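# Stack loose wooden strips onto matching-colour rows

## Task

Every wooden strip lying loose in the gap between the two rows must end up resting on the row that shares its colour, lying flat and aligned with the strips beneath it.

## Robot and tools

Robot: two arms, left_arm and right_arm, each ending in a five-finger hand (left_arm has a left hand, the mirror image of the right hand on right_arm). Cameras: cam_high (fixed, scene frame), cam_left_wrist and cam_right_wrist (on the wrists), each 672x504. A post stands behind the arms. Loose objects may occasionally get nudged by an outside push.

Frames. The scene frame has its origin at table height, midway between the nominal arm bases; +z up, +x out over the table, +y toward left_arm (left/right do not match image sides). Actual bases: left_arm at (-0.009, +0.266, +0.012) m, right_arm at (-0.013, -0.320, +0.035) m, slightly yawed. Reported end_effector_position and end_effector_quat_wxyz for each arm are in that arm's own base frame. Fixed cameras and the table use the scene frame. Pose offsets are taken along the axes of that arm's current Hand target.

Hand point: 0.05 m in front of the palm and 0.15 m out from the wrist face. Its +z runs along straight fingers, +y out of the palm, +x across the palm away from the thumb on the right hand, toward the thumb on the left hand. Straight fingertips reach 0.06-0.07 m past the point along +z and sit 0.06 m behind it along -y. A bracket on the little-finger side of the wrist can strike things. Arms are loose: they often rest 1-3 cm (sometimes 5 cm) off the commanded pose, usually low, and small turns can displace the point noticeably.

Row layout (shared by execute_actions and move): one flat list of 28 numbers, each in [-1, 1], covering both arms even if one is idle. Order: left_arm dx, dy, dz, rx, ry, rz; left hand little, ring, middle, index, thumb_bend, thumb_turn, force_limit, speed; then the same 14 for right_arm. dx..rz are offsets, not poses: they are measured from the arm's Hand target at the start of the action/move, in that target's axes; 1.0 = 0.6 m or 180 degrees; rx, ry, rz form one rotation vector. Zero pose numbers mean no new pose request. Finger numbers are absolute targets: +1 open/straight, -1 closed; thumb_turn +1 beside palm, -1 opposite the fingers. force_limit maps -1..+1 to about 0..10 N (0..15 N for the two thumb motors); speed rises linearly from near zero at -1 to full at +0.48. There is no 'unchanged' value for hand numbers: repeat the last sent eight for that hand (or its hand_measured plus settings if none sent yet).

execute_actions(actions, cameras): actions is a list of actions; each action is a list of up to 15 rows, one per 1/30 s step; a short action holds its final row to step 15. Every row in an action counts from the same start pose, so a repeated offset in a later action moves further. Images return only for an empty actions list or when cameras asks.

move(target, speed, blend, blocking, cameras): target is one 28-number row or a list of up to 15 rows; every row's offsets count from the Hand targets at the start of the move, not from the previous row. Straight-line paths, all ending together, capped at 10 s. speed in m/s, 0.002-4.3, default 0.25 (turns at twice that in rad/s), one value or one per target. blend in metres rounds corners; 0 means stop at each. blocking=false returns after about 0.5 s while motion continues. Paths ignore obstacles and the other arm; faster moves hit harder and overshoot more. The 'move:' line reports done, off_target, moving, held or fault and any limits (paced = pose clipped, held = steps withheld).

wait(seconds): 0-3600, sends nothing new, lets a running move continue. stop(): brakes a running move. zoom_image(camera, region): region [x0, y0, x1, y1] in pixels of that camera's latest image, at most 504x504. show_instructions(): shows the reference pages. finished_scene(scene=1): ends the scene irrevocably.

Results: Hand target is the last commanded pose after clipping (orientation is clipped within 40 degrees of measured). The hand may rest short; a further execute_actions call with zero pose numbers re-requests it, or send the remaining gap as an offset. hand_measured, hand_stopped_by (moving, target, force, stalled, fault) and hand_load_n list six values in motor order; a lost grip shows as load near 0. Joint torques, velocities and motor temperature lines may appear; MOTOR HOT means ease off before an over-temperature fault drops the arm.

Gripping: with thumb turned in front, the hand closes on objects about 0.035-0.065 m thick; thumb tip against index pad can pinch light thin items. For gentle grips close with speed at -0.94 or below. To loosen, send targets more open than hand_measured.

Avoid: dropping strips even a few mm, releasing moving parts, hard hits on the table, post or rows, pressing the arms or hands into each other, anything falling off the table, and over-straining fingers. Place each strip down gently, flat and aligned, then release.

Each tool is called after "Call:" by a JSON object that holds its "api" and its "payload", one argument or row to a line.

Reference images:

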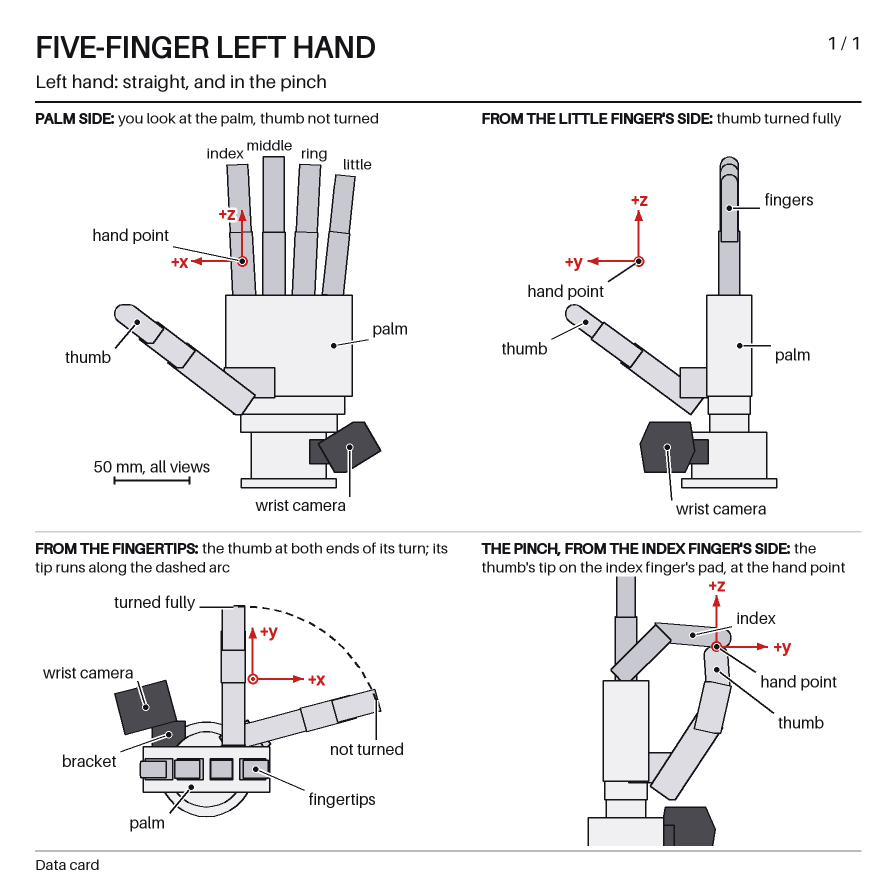

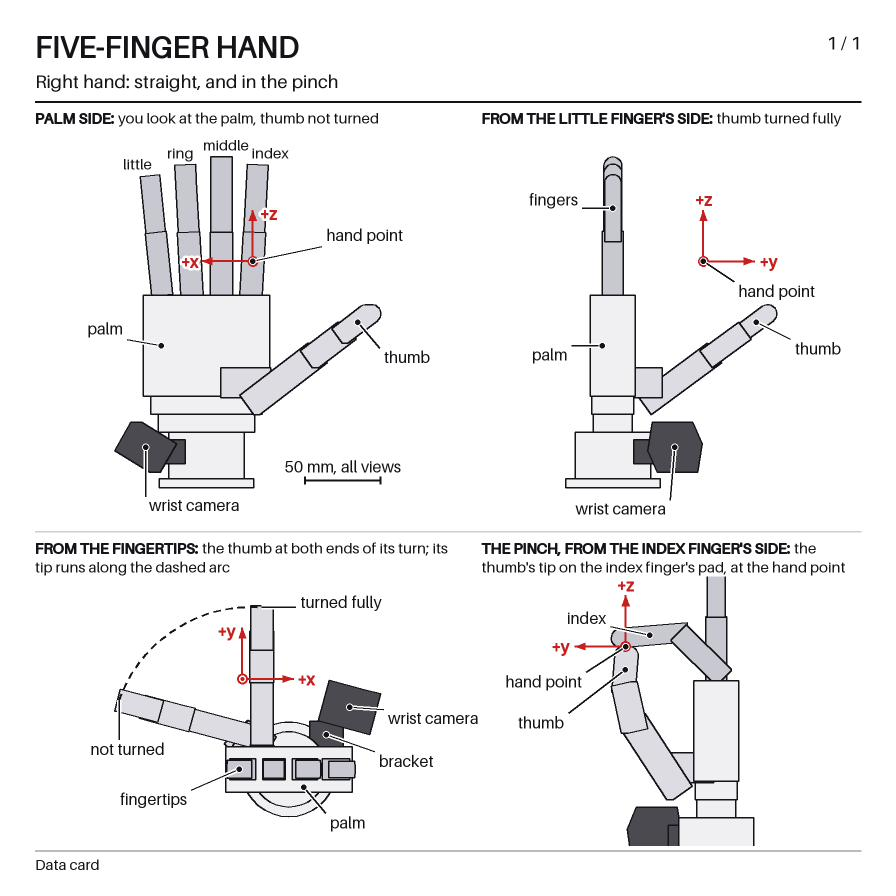

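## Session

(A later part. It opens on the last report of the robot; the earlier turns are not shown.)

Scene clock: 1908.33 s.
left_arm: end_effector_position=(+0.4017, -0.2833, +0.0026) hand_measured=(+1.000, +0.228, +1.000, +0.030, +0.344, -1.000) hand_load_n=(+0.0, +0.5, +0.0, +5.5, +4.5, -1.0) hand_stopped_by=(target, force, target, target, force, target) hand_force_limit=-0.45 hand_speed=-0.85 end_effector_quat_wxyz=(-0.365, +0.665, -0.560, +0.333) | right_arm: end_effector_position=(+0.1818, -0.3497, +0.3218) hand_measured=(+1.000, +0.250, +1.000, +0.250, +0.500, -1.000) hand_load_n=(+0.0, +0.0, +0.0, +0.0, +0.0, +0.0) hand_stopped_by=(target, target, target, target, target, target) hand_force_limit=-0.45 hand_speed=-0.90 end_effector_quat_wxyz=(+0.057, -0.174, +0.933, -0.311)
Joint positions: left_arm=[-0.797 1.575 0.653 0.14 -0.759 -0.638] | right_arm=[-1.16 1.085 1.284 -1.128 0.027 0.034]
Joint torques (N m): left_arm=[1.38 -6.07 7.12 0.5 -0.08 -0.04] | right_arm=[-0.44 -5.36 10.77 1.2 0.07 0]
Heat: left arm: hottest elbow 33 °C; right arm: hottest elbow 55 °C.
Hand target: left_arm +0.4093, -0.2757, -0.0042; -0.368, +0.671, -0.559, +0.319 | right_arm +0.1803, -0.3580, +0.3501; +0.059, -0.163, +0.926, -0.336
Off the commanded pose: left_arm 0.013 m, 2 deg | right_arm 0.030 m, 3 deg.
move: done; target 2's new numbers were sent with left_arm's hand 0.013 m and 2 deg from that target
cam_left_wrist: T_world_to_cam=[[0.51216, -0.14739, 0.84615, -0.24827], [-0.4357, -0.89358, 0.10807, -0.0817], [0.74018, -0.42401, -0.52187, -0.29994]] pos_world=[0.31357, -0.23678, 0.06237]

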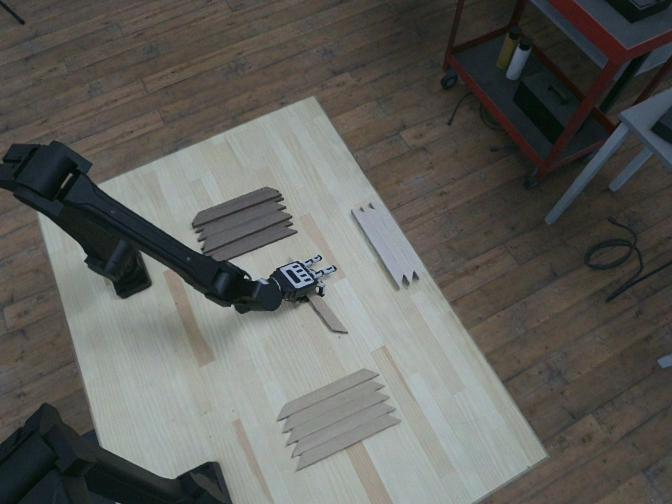

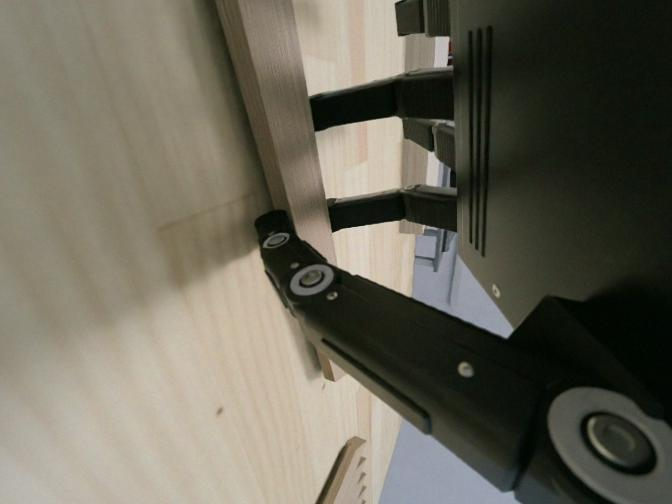

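Call:
{"api": "move", "payload": {
  "target": [0,0,0,0,0,0,1,0.02,1,0.03,0.0,-1,-0.3,-0.85,0,0,0,0,0,0,1,0.25,1,0.25,0.5,-1,-0.45,-0.9],
  "speed": [0.03],
  "cameras": ["cam_high", "cam_left_wrist"]
}}

Call:
{"api": "zoom_image", "payload": {
  "camera": "cam_left_wrist",
  "region": [160, 60, 400, 360]
}}

Scene clock: 1922.13 s.
left_arm: end_effector_position=(+0.4024, -0.2838, +0.0030) hand_measured=(+1.000, +0.216, +1.000, +0.030, +0.344, -1.000) hand_load_n=(+0.0, +0.0, +0.0, +6.0, +4.0, -1.5) hand_stopped_by=(target, force, target, target, force, target) hand_force_limit=-0.30 hand_speed=-0.85 end_effector_quat_wxyz=(-0.364, +0.665, -0.560, +0.334) | right_arm: end_effector_position=(+0.1818, -0.3497, +0.3218) hand_measured=(+1.000, +0.250, +1.000, +0.250, +0.500, -1.000) hand_load_n=(+0.0, +0.0, +0.0, +0.0, +0.0, +0.0) hand_stopped_by=(target, target, target, target, target, target) hand_force_limit=-0.45 hand_speed=-0.90 end_effector_quat_wxyz=(+0.057, -0.174, +0.933, -0.311)
Joint positions: left_arm=[-0.795 1.575 0.655 0.14 -0.756 -0.638] | right_arm=[-1.16 1.085 1.284 -1.128 0.027 0.034]
Joint torques (N m): left_arm=[1.03 -6.07 7.01 0.53 -0.16 -0.05] | right_arm=[-0.73 -5.6 11.1 1.16 0.08 0.06]
Heat: left arm: hottest elbow 34 °C; right arm: hottest elbow 55 °C.
Hand target: left_arm +0.4093, -0.2757, -0.0042; -0.368, +0.671, -0.559, +0.319 | right_arm +0.1803, -0.3580, +0.3501; +0.059, -0.163, +0.926, -0.336
Off the commanded pose: left_arm 0.013 m, 2 deg | right_arm 0.030 m, 3 deg.
move: done
cam_left_wrist: T_world_to_cam=[[0.51241, -0.14547, 0.84633, -0.24861], [-0.43624, -0.893, 0.11063, -0.0815], [0.73968, -0.4259, -0.52105, -0.30085]] pos_world=[0.31437, -0.23708, 0.06267]

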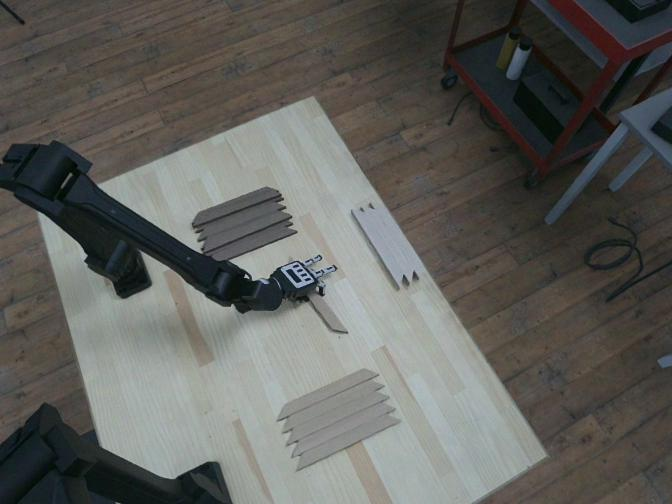

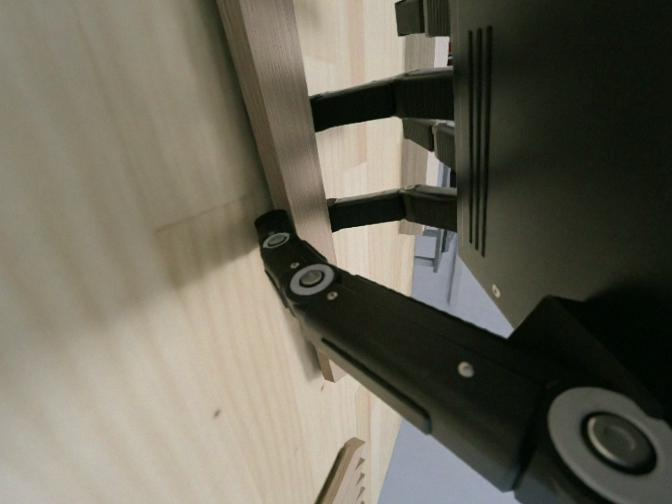

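Scaled by 1.680 from the camera's image (finer frame: 960x720).

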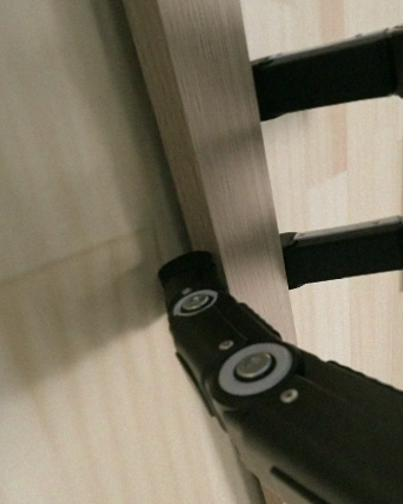

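Call:
{"api": "move", "payload": {
  "target": [0.007,-0.0808,-0.059,0,0,0,1,0.02,1,0.03,0.0,-1,-0.3,-0.85,0,0,0,0,0,0,1,0.25,1,0.25,0.5,-1,-0.45,-0.9],
  "speed": [0.04],
  "cameras": ["cam_high", "cam_left_wrist"]
}}

Call:
{"api": "zoom_image", "payload": {
  "camera": "cam_high",
  "region": [255, 240, 355, 340]
}}

Call:
{"api": "zoom_image", "payload": {
  "camera": "cam_left_wrist",
  "region": [160, 60, 400, 360]
}}

Scene clock: 1951.87 s.
left_arm: end_effector_position=(+0.3799, -0.2602, +0.0202) hand_measured=(+1.000, +0.216, +1.000, +0.030, +0.344, -1.000) hand_load_n=(+0.0, +0.0, +0.0, +5.5, +4.0, -1.0) hand_stopped_by=(target, force, target, target, force, target) hand_force_limit=-0.30 hand_speed=-0.85 end_effector_quat_wxyz=(-0.368, +0.662, -0.588, +0.283) | right_arm: end_effector_position=(+0.1818, -0.3497, +0.3218) hand_measured=(+1.000, +0.250, +1.000, +0.250, +0.500, -1.000) hand_load_n=(+0.0, +0.0, +0.0, +0.0, +0.0, +0.0) hand_stopped_by=(target, target, target, target, target, target) hand_force_limit=-0.45 hand_speed=-0.90 end_effector_quat_wxyz=(+0.057, -0.174, +0.933, -0.311)
Joint positions: left_arm=[-0.794 1.464 0.661 -0.09 -0.755 -0.635] | right_arm=[-1.16 1.085 1.284 -1.128 0.027 0.034]
Joint torques (N m): left_arm=[-0.21 -8.18 11.52 0.94 -0.67 -0.12] | right_arm=[0.03 -5.77 11.15 1.55 0.1 0.03]
Heat: left arm: hottest elbow 35 °C; right arm: hottest elbow 55 °C.
Hand target: left_arm +0.4053, -0.2797, +0.0557; -0.368, +0.671, -0.559, +0.319 | right_arm +0.1803, -0.3580, +0.3501; +0.059, -0.163, +0.926, -0.336
Off the commanded pose: left_arm 0.048 m, 5 deg | right_arm 0.030 m, 3 deg.
move: off_target (left_arm)
cam_left_wrist: T_world_to_cam=[[0.57827, -0.21374, 0.78735, -0.28991], [-0.42986, -0.90007, 0.07137, -0.07561], [0.69342, -0.37972, -0.61236, -0.23385]] pos_world=[0.29731, -0.21882, 0.09046]

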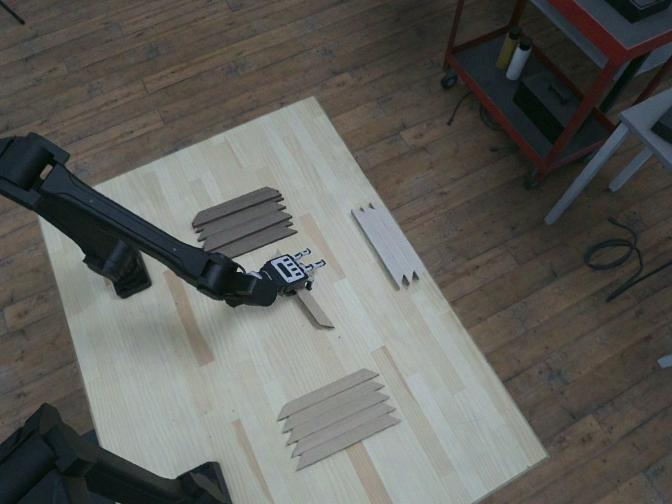

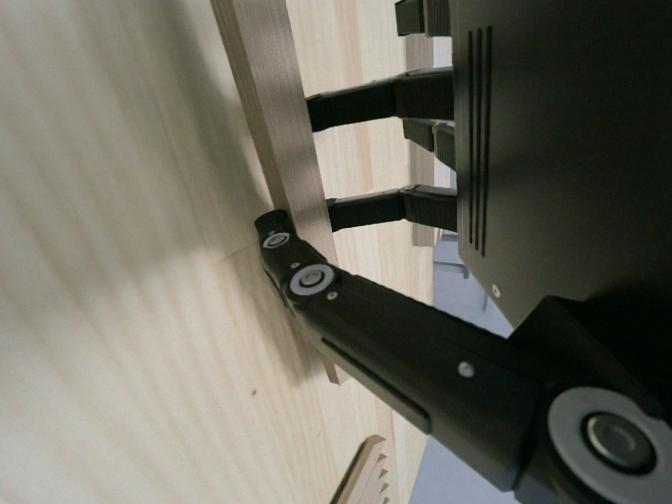

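Scaled by 5.040 from the camera's image (finer frame: 960x720).

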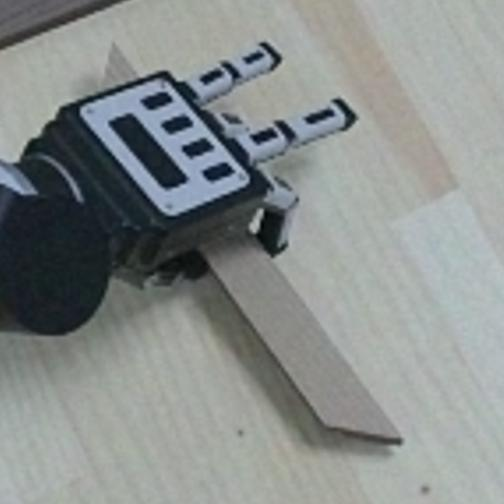

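Scaled by 1.680 from the camera's image (finer frame: 960x720).

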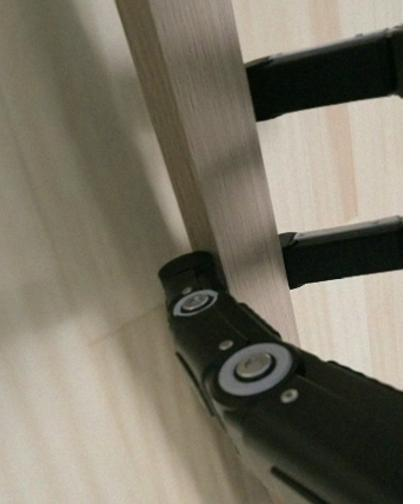

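Call:
{"api": "move", "payload": {
  "target": [
    [0.0018,-0.0921,-0.0569,0,0,0,1,0.02,1,0.03,0.0,-1,-0.3,-0.85,0,0,0,0,0,0,1,0.25,1,0.25,0.5,-1,-0.45,-0.9],
    [0.1012,-0.1753,-0.1388,-0.0018,0.1470,0.0774,1,0.02,1,0.03,0.0,-1,-0.3,-0.85,0,0,0,0,0,0,1,0.25,1,0.25,0.5,-1,-0.45,-0.9]
  ],
  "speed": [0.07, 0.09],
  "blend": [0.02, 0],
  "cameras": ["cam_high", "cam_left_wrist"]
}}

Scene clock: 1999.33 s.
left_arm: end_effector_position=(+0.3699, -0.3253, +0.1369) hand_measured=(+1.000, +0.216, +1.000, +0.030, +0.344, -1.000) hand_load_n=(+0.0, +0.0, +0.0, +5.5, +3.5, -1.0) hand_stopped_by=(target, force, target, target, force, target) hand_force_limit=-0.30 hand_speed=-0.85 end_effector_quat_wxyz=(+0.249, -0.511, +0.736, -0.367) | right_arm: end_effector_position=(+0.1818, -0.3497, +0.3218) hand_measured=(+1.000, +0.250, +1.000, +0.250, +0.500, -1.000) hand_load_n=(+0.0, +0.0, +0.0, +0.0, +0.0, +0.0) hand_stopped_by=(target, target, target, target, target, target) hand_force_limit=-0.45 hand_speed=-0.90 end_effector_quat_wxyz=(+0.057, -0.174, +0.933, -0.311)
Joint positions: left_arm=[-0.751 1.253 0.814 -0.25 -0.302 -0.25] | right_arm=[-1.16 1.085 1.284 -1.128 0.027 0.034]
Joint torques (N m): left_arm=[0.62 -7.36 14.46 2.35 -0.03 0.09] | right_arm=[0.62 -5.83 11.1 1.35 0.11 0.01]
Heat: left arm: hottest elbow 41 °C; right arm: hottest elbow 56 °C.
Hand target: left_arm +0.3999, -0.3402, +0.1899; +0.265, -0.509, +0.706, -0.415 | right_arm +0.1803, -0.3580, +0.3501; +0.059, -0.163, +0.926, -0.336
Off the commanded pose: left_arm 0.063 m, 7 deg | right_arm 0.030 m, 3 deg.
move: off_target (left_arm)
cam_left_wrist: T_world_to_cam=[[0.45295, -0.43288, 0.77939, -0.41376], [-0.80667, -0.57125, 0.15152, 0.08853], [0.37964, -0.69734, -0.60794, -0.16792]] pos_world=[0.32258, -0.24563, 0.20698]

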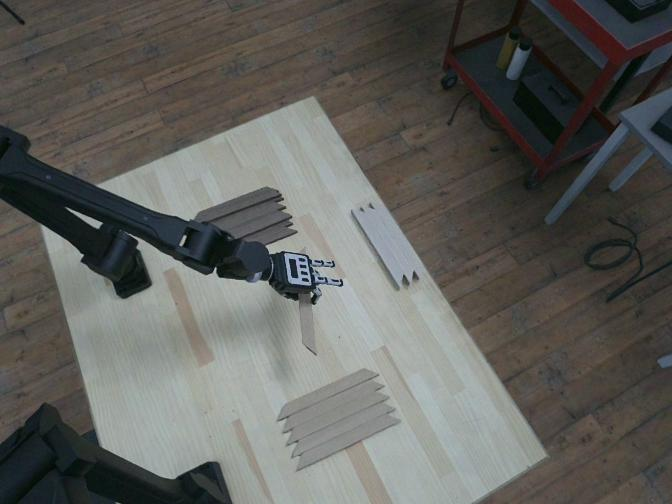

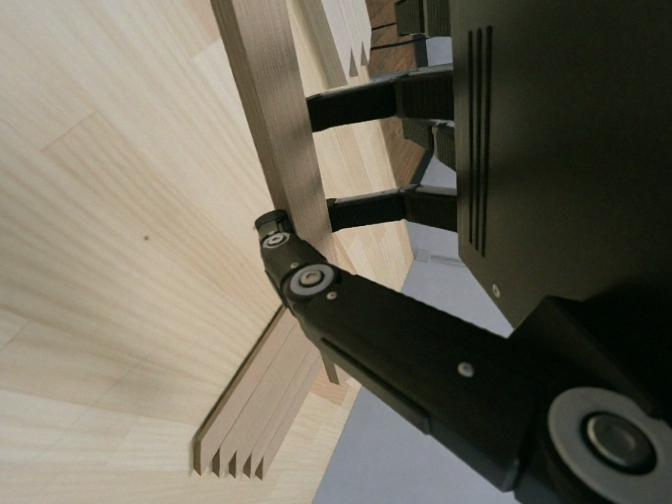

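Call:
{"api": "move", "payload": {
  "target": [0.3687,0.0060,0.0405,-0.0200,0.3521,0.2113,1,0.02,1,0.03,0.0,-1,-0.3,-0.85,0,0,0,0,0,0,1,0.25,1,0.25,0.5,-1,-0.45,-0.9],
  "speed": [0.09],
  "cameras": ["cam_high", "cam_left_wrist"]
}}

Call:
{"api": "zoom_image", "payload": {
  "camera": "cam_high",
  "region": [255, 320, 415, 480]
}}

Scene clock: 2033.67 s.
left_arm: end_effector_position=(+0.3299, -0.5356, +0.1519) hand_measured=(+1.000, +0.216, +1.000, +0.030, +0.344, -1.000) hand_load_n=(+0.0, +0.0, +0.0, +5.5, +4.0, -1.5) hand_stopped_by=(target, force, target, target, force, target) hand_force_limit=-0.30 hand_speed=-0.85 end_effector_quat_wxyz=(-0.054, +0.001, +0.881, -0.469) | right_arm: end_effector_position=(+0.1818, -0.3497, +0.3218) hand_measured=(+1.000, +0.250, +1.000, +0.250, +0.500, -1.000) hand_load_n=(+0.0, +0.0, +0.0, +0.0, +0.0, +0.0) hand_stopped_by=(target, target, target, target, target, target) hand_force_limit=-0.45 hand_speed=-0.90 end_effector_quat_wxyz=(+0.057, -0.174, +0.933, -0.311)
Joint positions: left_arm=[-0.82 1.736 1.379 -0.441 0.687 0.463] | right_arm=[-1.16 1.085 1.284 -1.128 0.027 0.034]
Joint torques (N m): left_arm=[-1.2 -12.1 14.53 1.05 0.7 0.09] | right_arm=[-0.15 -5.6 11.18 1.48 0.04 0.08]
Heat: left arm: hottest elbow 43 °C; right arm: hottest elbow 56 °C.
Hand target: left_arm +0.3418, -0.5550, +0.1851; -0.039, +0.018, +0.870, -0.491 | right_arm +0.1803, -0.3580, +0.3501; +0.059, -0.163, +0.926, -0.336
Off the commanded pose: left_arm 0.040 m, 4 deg | right_arm 0.030 m, 3 deg.
move: off_target (left_arm)
cam_left_wrist: T_world_to_cam=[[-0.20056, -0.51803, 0.83152, -0.33626], [-0.77629, 0.60179, 0.18768, 0.54664], [-0.59762, -0.60786, -0.52284, 0.0671]] pos_world=[0.39702, -0.46237, 0.21209]

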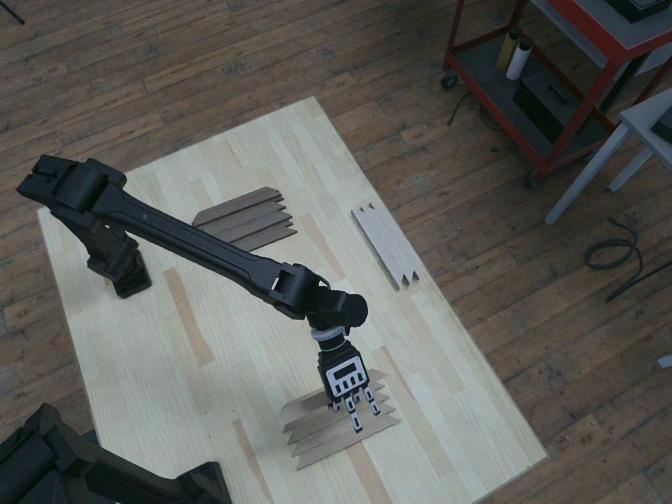

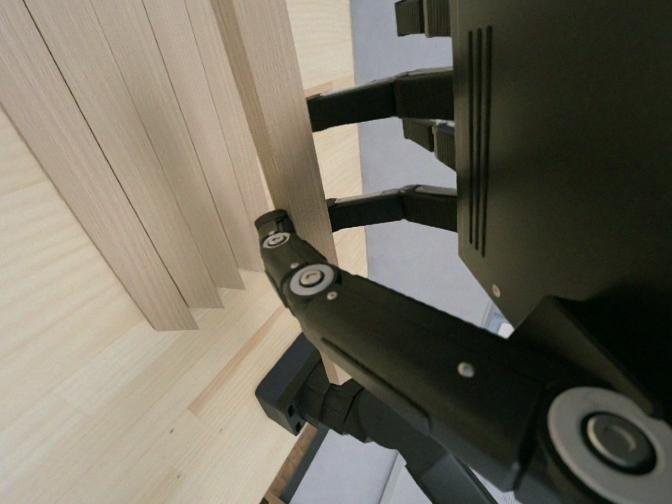

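Scaled by 3.150 from the camera's image (finer frame: 960x720).

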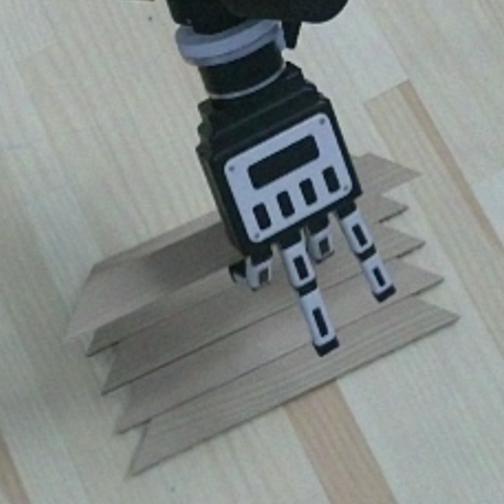

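Call:
{"api": "zoom_image", "payload": {
  "camera": "cam_high",
  "region": [265, 380, 345, 460]
}}

Call:
{"api": "zoom_image", "payload": {
  "camera": "cam_high",
  "region": [345, 350, 425, 430]
}}

Call:
{"api": "zoom_image", "payload": {
  "camera": "cam_left_wrist",
  "region": [0, 0, 340, 340]
}}

Scaled by 6.300 from the camera's image (finer frame: 960x720).

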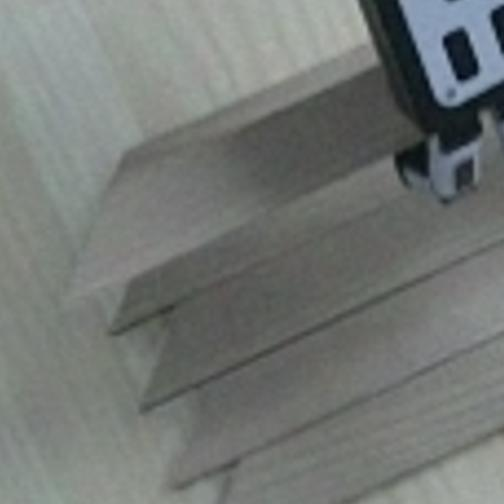

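Scaled by 6.300 from the camera's image (finer frame: 960x720).

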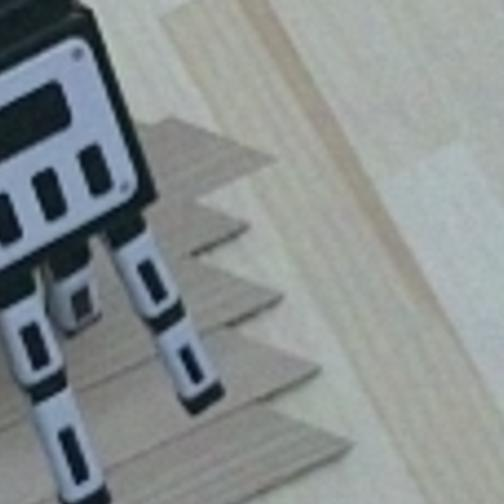

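Scaled by 1.482 from the camera's image (finer frame: 960x720).

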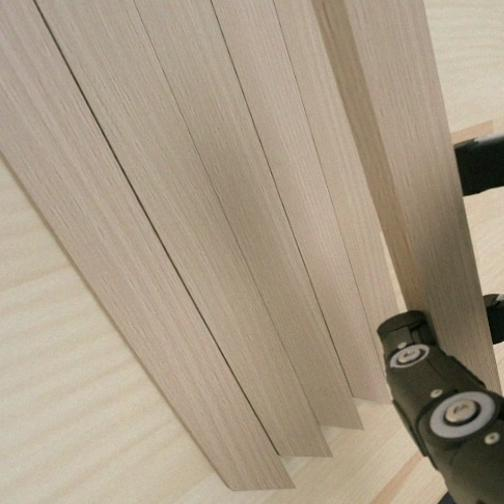

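Call:
{"api": "zoom_image", "payload": {
  "camera": "cam_high",
  "region": [265, 385, 325, 445]
}}

Scaled by 8.400 from the camera's image (finer frame: 960x720).

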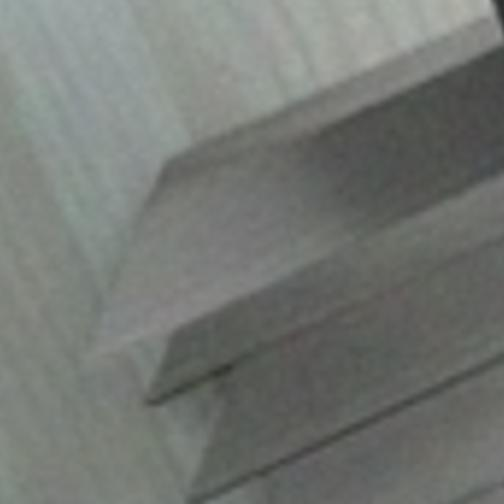

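Call:
{"api": "move", "payload": {
  "target": [-0.0055,0.0928,0.1105,0.0165,-0.0098,0.0164,1,0.02,1,0.03,0.0,-1,-0.3,-0.85,0,0,0,0,0,0,1,0.25,1,0.25,0.5,-1,-0.45,-0.9],
  "speed": [0.06],
  "cameras": ["cam_high", "cam_left_wrist"]
}}

Call:
{"api": "zoom_image", "payload": {
  "camera": "cam_high",
  "region": [255, 390, 335, 470]
}}

Call:
{"api": "zoom_image", "payload": {
  "camera": "cam_high",
  "region": [345, 350, 425, 430]
}}

Call:
{"api": "zoom_image", "payload": {
  "camera": "cam_left_wrist",
  "region": [0, 0, 340, 340]
}}

Scene clock: 2146.03 s.
left_arm: end_effector_position=(+0.3424, -0.5746, +0.0957) hand_measured=(+1.000, +0.216, +1.000, +0.030, +0.344, -1.000) hand_load_n=(+0.0, +0.0, +0.0, +5.5, +4.0, -1.0) hand_stopped_by=(target, force, target, target, force, target) hand_force_limit=-0.30 hand_speed=-0.85 end_effector_quat_wxyz=(-0.016, +0.028, +0.863, -0.503) | right_arm: end_effector_position=(+0.1818, -0.3497, +0.3218) hand_measured=(+1.000, +0.250, +1.000, +0.250, +0.500, -1.000) hand_load_n=(+0.0, +0.0, +0.0, +0.0, +0.0, +0.0) hand_stopped_by=(target, target, target, target, target, target) hand_force_limit=-0.45 hand_speed=-0.90 end_effector_quat_wxyz=(+0.057, -0.174, +0.933, -0.311)
Joint positions: left_arm=[-0.852 1.845 1.335 -0.164 0.661 0.457] | right_arm=[-1.16 1.085 1.284 -1.128 0.027 0.034]
Joint torques (N m): left_arm=[-1.14 -13.27 8.24 2.44 0.28 -0.13] | right_arm=[-0.21 -5.83 10.97 1.01 0.08 0.04]
Heat: left arm: hottest elbow 53 °C; right arm: hottest elbow 57 °C.
Hand target: left_arm +0.3390, -0.5831, +0.1032; -0.013, +0.032, +0.857, -0.515 | right_arm +0.1803, -0.3580, +0.3501; +0.059, -0.163, +0.926, -0.336
Off the commanded pose: left_arm 0.012 m, 2 deg | right_arm 0.030 m, 3 deg.
move: off_target (left_arm)
cam_left_wrist: T_world_to_cam=[[-0.28176, -0.44847, 0.84823, -0.24104], [-0.78208, 0.61948, 0.06774, 0.61391], [-0.55584, -0.6443, -0.52529, -0.01354]] pos_world=[0.40468, -0.49713, 0.15575]

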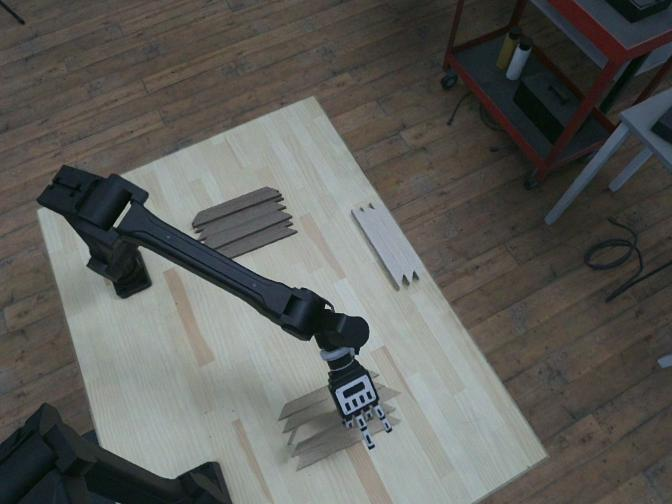

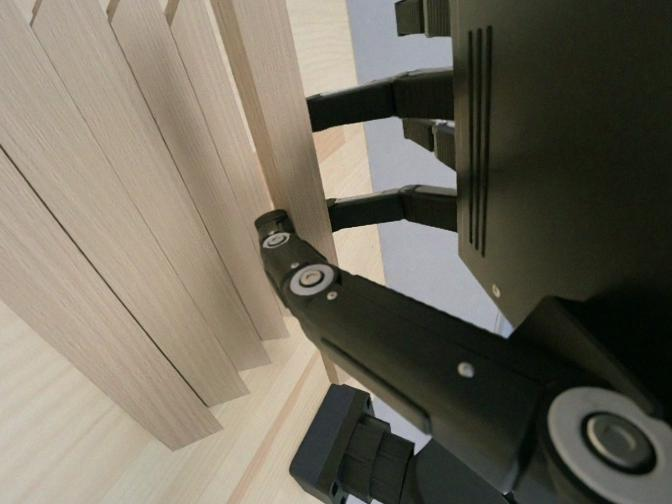

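Scaled by 6.300 from the camera's image (finer frame: 960x720).

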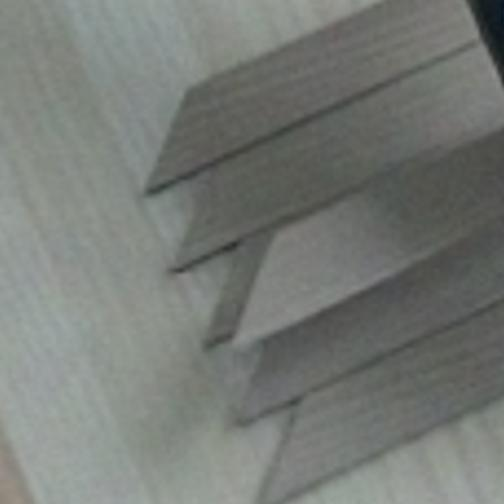

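Scaled by 6.300 from the camera's image (finer frame: 960x720).

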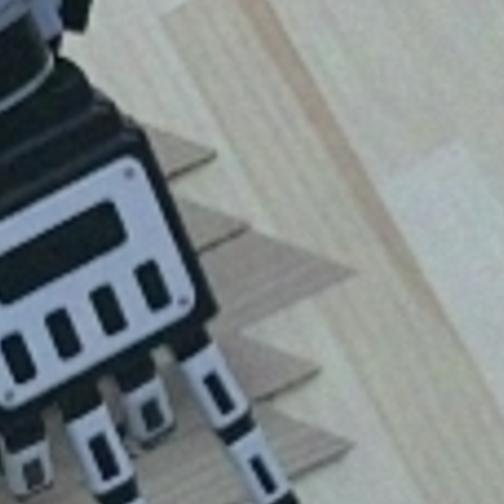

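Scaled by 1.482 from the camera's image (finer frame: 960x720).

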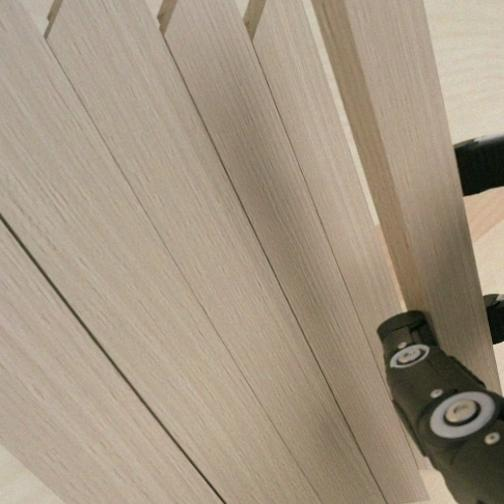

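Call:
{"api": "move", "payload": {
  "target": [0.0248,0.0820,0.0238,-0.0073,0.0052,-0.0098,1,0.02,1,0.03,0.0,-1,-0.3,-0.85,0,0,0,0,0,0,1,0.25,1,0.25,0.5,-1,-0.45,-0.9],
  "speed": [0.05],
  "cameras": ["cam_high", "cam_left_wrist"]
}}

Call:
{"api": "zoom_image", "payload": {
  "camera": "cam_high",
  "region": [255, 390, 335, 470]
}}

Call:
{"api": "zoom_image", "payload": {
  "camera": "cam_high",
  "region": [345, 350, 425, 430]
}}

Call:
{"api": "zoom_image", "payload": {
  "camera": "cam_left_wrist",
  "region": [0, 0, 340, 400]
}}

Scene clock: 2223.63 s.
left_arm: end_effector_position=(+0.3307, -0.5622, +0.0470) hand_measured=(+1.000, +0.216, +1.000, +0.030, +0.344, -1.000) hand_load_n=(+0.0, +0.0, +0.0, +5.5, +4.0, -1.0) hand_stopped_by=(target, force, target, target, force, target) hand_force_limit=-0.30 hand_speed=-0.85 end_effector_quat_wxyz=(-0.028, +0.018, +0.869, -0.494) | right_arm: end_effector_position=(+0.1818, -0.3497, +0.3218) hand_measured=(+1.000, +0.250, +1.000, +0.250, +0.500, -1.000) hand_load_n=(+0.0, -0.5, +0.0, +0.0, +0.0, +0.0) hand_stopped_by=(target, target, target, target, target, target) hand_force_limit=-0.45 hand_speed=-0.90 end_effector_quat_wxyz=(+0.057, -0.174, +0.933, -0.311)
Joint positions: left_arm=[-0.852 1.885 1.256 -0.076 0.661 0.446] | right_arm=[-1.16 1.085 1.284 -1.128 0.027 0.034]
Joint torques (N m): left_arm=[-1.08 -13.16 7.62 2.37 0.41 -0.12] | right_arm=[-1.03 -5.6 11.28 1.21 0.11 0.04]
Heat: left arm: hottest elbow 42 °C; right arm: hottest elbow 58 °C.
Hand target: left_arm +0.3254, -0.5716, +0.0529; -0.028, +0.023, +0.863, -0.504 | right_arm +0.1803, -0.3580, +0.3501; +0.059, -0.163, +0.926, -0.336
Off the commanded pose: left_arm 0.012 m, 2 deg | right_arm 0.030 m, 3 deg.
move: off_target (left_arm)
cam_left_wrist: T_world_to_cam=[[-0.25433, -0.47, 0.84523, -0.21851], [-0.78284, 0.61322, 0.10544, 0.59542], [-0.56787, -0.63487, -0.52389, -0.02833]] pos_world=[0.39446, -0.48581, 0.10706]

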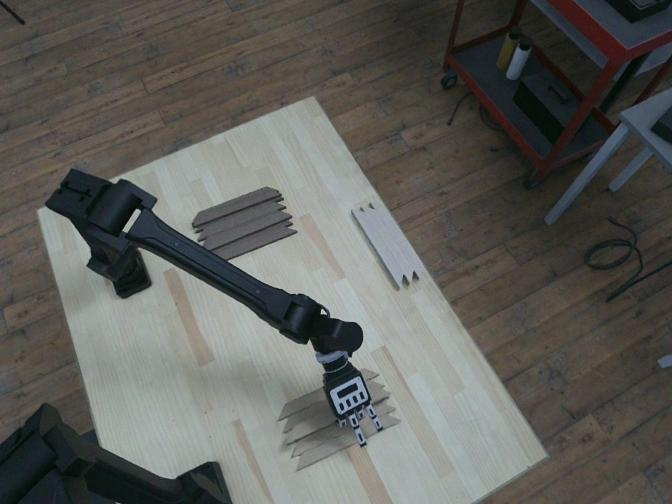

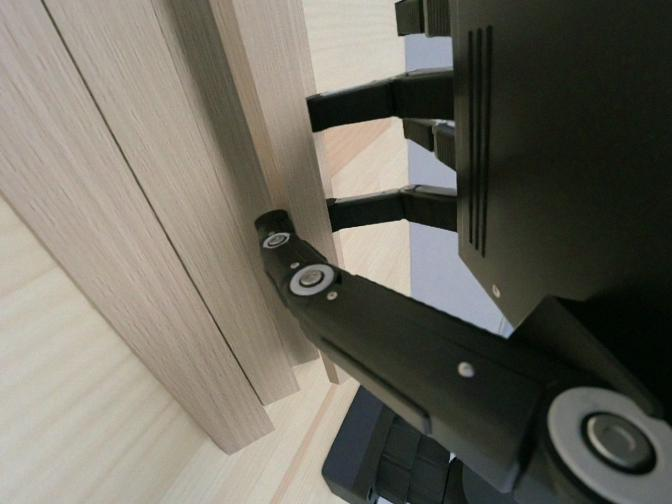

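Scaled by 6.300 from the camera's image (finer frame: 960x720).

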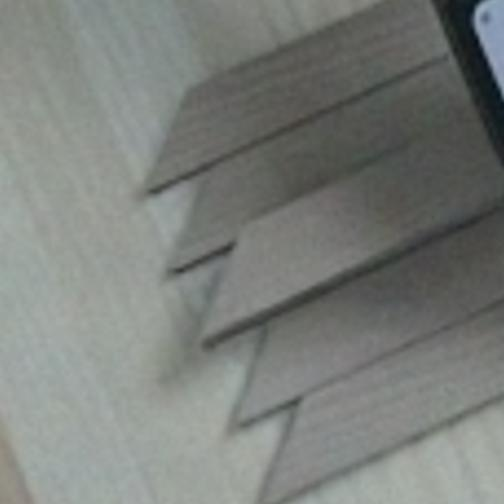

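Scaled by 6.300 from the camera's image (finer frame: 960x720).

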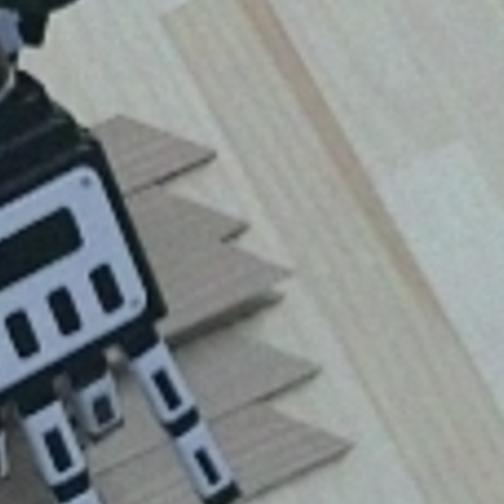

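Scaled by 1.260 from the camera's image (finer frame: 960x720).

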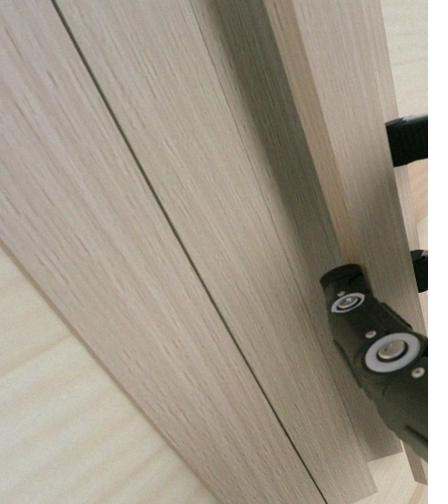

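Call:
{"api": "move", "payload": {
  "target": [0.0022,0.0328,0.0163,-0.0002,0.0067,0.0037,1,0.02,1,0.03,0.0,-1,-0.3,-0.85,0,0,0,0,0,0,1,0.25,1,0.25,0.5,-1,-0.45,-0.9],
  "speed": [0.03],
  "cameras": ["cam_high", "cam_left_wrist"]
}}

Call:
{"api": "zoom_image", "payload": {
  "camera": "cam_high",
  "region": [255, 390, 335, 470]
}}

Call:
{"api": "zoom_image", "payload": {
  "camera": "cam_high",
  "region": [345, 350, 425, 430]
}}

Call:
{"api": "zoom_image", "payload": {
  "camera": "cam_left_wrist",
  "region": [100, 0, 400, 400]
}}

Scene clock: 2263.77 s.
left_arm: end_effector_position=(+0.3286, -0.5618, +0.0277) hand_measured=(+1.000, +0.216, +1.000, +0.030, +0.344, -1.000) hand_load_n=(+0.0, +0.0, +0.0, +6.0, +4.0, -1.0) hand_stopped_by=(target, force, target, target, force, target) hand_force_limit=-0.30 hand_speed=-0.85 end_effector_quat_wxyz=(-0.036, +0.019, +0.869, -0.493) | right_arm: end_effector_position=(+0.1818, -0.3497, +0.3218) hand_measured=(+1.000, +0.250, +1.000, +0.250, +0.500, -1.000) hand_load_n=(+0.0, +0.0, +0.0, +0.0, +0.0, +0.0) hand_stopped_by=(target, target, target, target, target, target) hand_force_limit=-0.45 hand_speed=-0.90 end_effector_quat_wxyz=(+0.057, -0.174, +0.933, -0.311)
Joint positions: left_arm=[-0.851 1.919 1.247 -0.042 0.677 0.446] | right_arm=[-1.16 1.085 1.284 -1.128 0.027 0.034]
Joint torques (N m): left_arm=[-0.97 -13.04 7.31 2.35 0.62 0.09] | right_arm=[0.38 -5.3 11.03 1.2 0.12 0.03]
Heat: left arm: hottest elbow 39 °C; right arm: hottest elbow 58 °C.
Hand target: left_arm +0.3236, -0.5704, +0.0310; -0.034, +0.034, +0.862, -0.504 | right_arm +0.1803, -0.3580, +0.3501; +0.059, -0.163, +0.926, -0.336
Off the commanded pose: left_arm 0.010 m, 2 deg | right_arm 0.030 m, 3 deg.
move: done
cam_left_wrist: T_world_to_cam=[[-0.24753, -0.46773, 0.8485, -0.20356], [-0.77512, 0.62103, 0.11622, 0.59715], [-0.5813, -0.62892, -0.51627, -0.03187]] pos_world=[0.39395, -0.48611, 0.08687]

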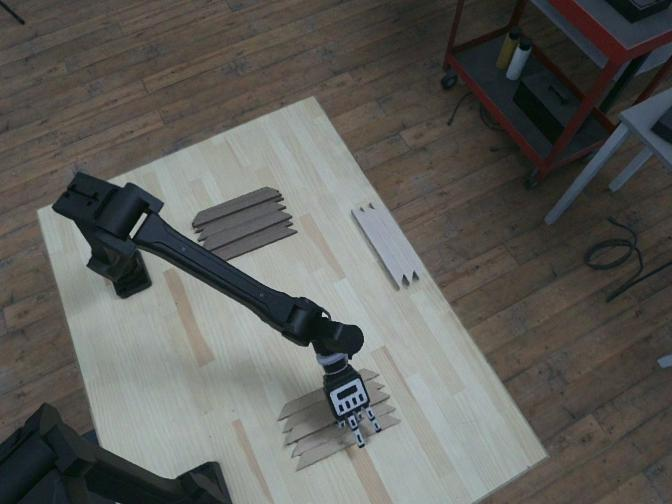

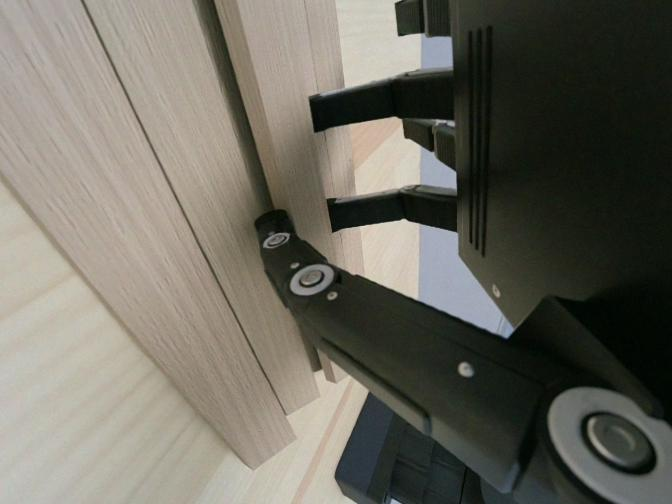

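Scaled by 6.300 from the camera's image (finer frame: 960x720).

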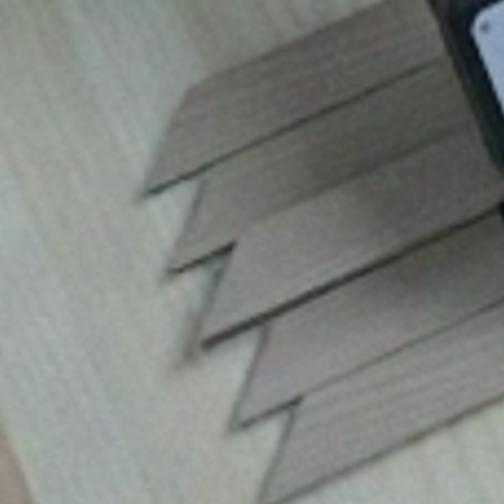

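Scaled by 6.300 from the camera's image (finer frame: 960x720).

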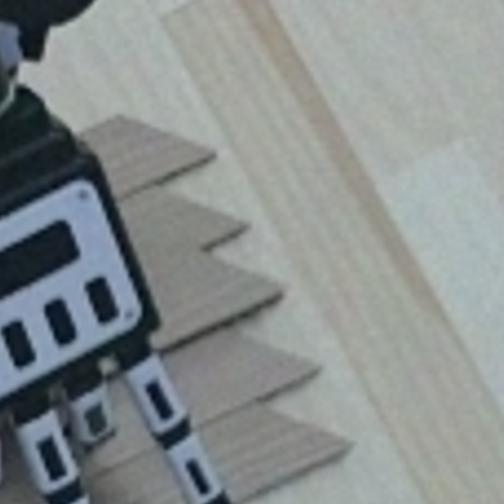

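Scaled by 1.260 from the camera's image (finer frame: 960x720).

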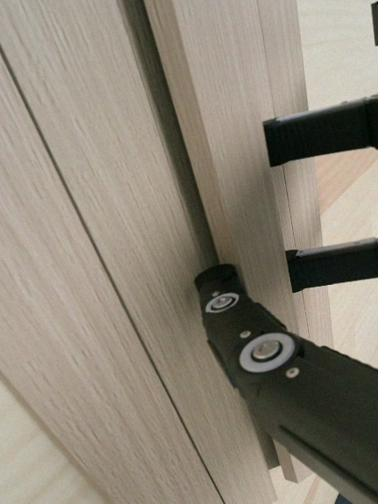

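Call:
{"api": "move", "payload": {
  "target": [-0.0006,0.0203,0.0114,0,0,0,1,0.02,1,0.03,0.0,-1,-0.3,-0.85,0,0,0,0,0,0,1,0.25,1,0.25,0.5,-1,-0.45,-0.9],
  "speed": [0.03],
  "cameras": ["cam_high", "cam_left_wrist"]
}}

Call:
{"api": "zoom_image", "payload": {
  "camera": "cam_high",
  "region": [255, 390, 335, 470]
}}

Call:
{"api": "zoom_image", "payload": {
  "camera": "cam_high",
  "region": [345, 350, 425, 430]
}}

Call:
{"api": "zoom_image", "payload": {
  "camera": "cam_left_wrist",
  "region": [100, 0, 400, 400]
}}

Scene clock: 2278.67 s.
left_arm: end_effector_position=(+0.3295, -0.5652, +0.0263) hand_measured=(+1.000, +0.216, +1.000, +0.030, +0.344, -1.000) hand_load_n=(+0.0, -1.5, +0.0, +6.0, +4.0, -1.5) hand_stopped_by=(target, force, target, target, force, target) hand_force_limit=-0.30 hand_speed=-0.85 end_effector_quat_wxyz=(-0.035, +0.021, +0.864, -0.502) | right_arm: end_effector_position=(+0.1818, -0.3497, +0.3218) hand_measured=(+1.000, +0.250, +1.000, +0.250, +0.500, -1.000) hand_load_n=(+0.0, +0.0, +0.0, +0.0, +0.0, +0.0) hand_stopped_by=(target, target, target, target, target, target) hand_force_limit=-0.45 hand_speed=-0.90 end_effector_quat_wxyz=(+0.057, -0.174, +0.933, -0.311)
Joint positions: left_arm=[-0.851 1.926 1.242 -0.007 0.684 0.437] | right_arm=[-1.16 1.085 1.284 -1.128 0.027 0.034]
Joint torques (N m): left_arm=[-0.97 -11.99 6.89 2.22 0.33 0.09] | right_arm=[0.09 -5.66 11.14 1.22 0.15 0.04]
Heat: left arm: hottest elbow 38 °C; right arm: hottest elbow 58 °C.
Hand target: left_arm +0.3237, -0.5704, +0.0170; -0.034, +0.034, +0.862, -0.504 | right_arm +0.1803, -0.3580, +0.3501; +0.059, -0.163, +0.926, -0.336
Off the commanded pose: left_arm 0.012 m, 1 deg | right_arm 0.030 m, 3 deg.
move: off_target (left_arm)
cam_left_wrist: T_world_to_cam=[[-0.25114, -0.45058, 0.85668, -0.1932], [-0.77473, 0.62414, 0.10116, 0.60214], [-0.58027, -0.63829, -0.50583, -0.04019]] pos_world=[0.39465, -0.48852, 0.08426]

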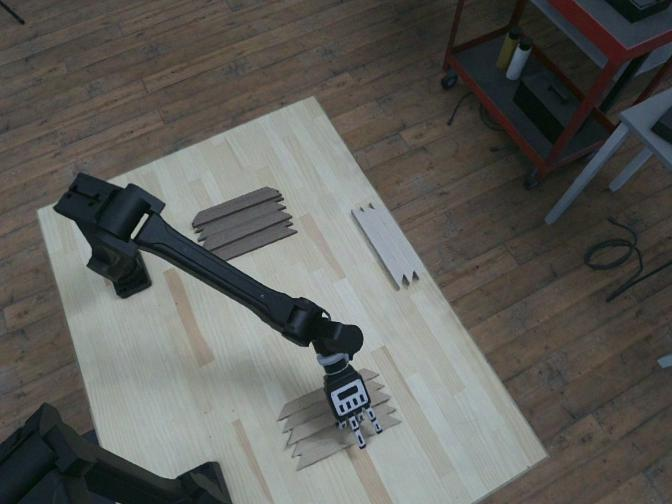

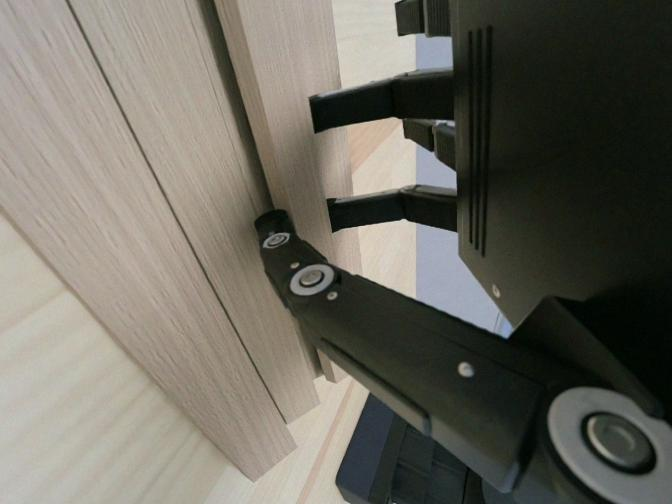

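Scaled by 6.300 from the camera's image (finer frame: 960x720).

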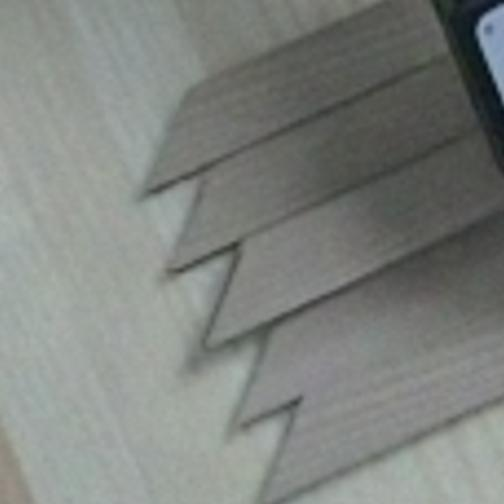

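Scaled by 6.300 from the camera's image (finer frame: 960x720).

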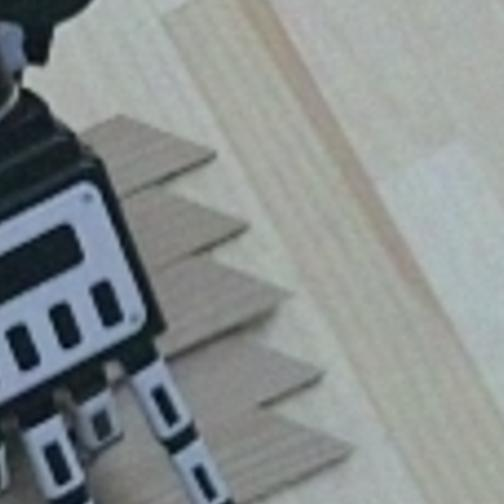

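Scaled by 1.260 from the camera's image (finer frame: 960x720).

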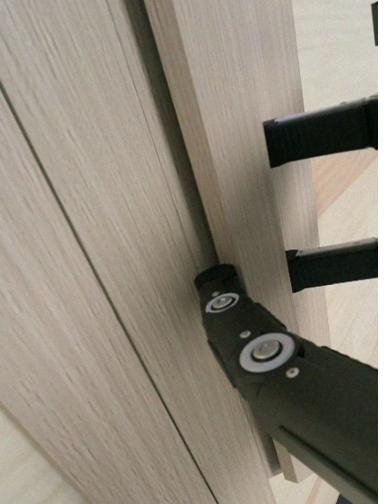

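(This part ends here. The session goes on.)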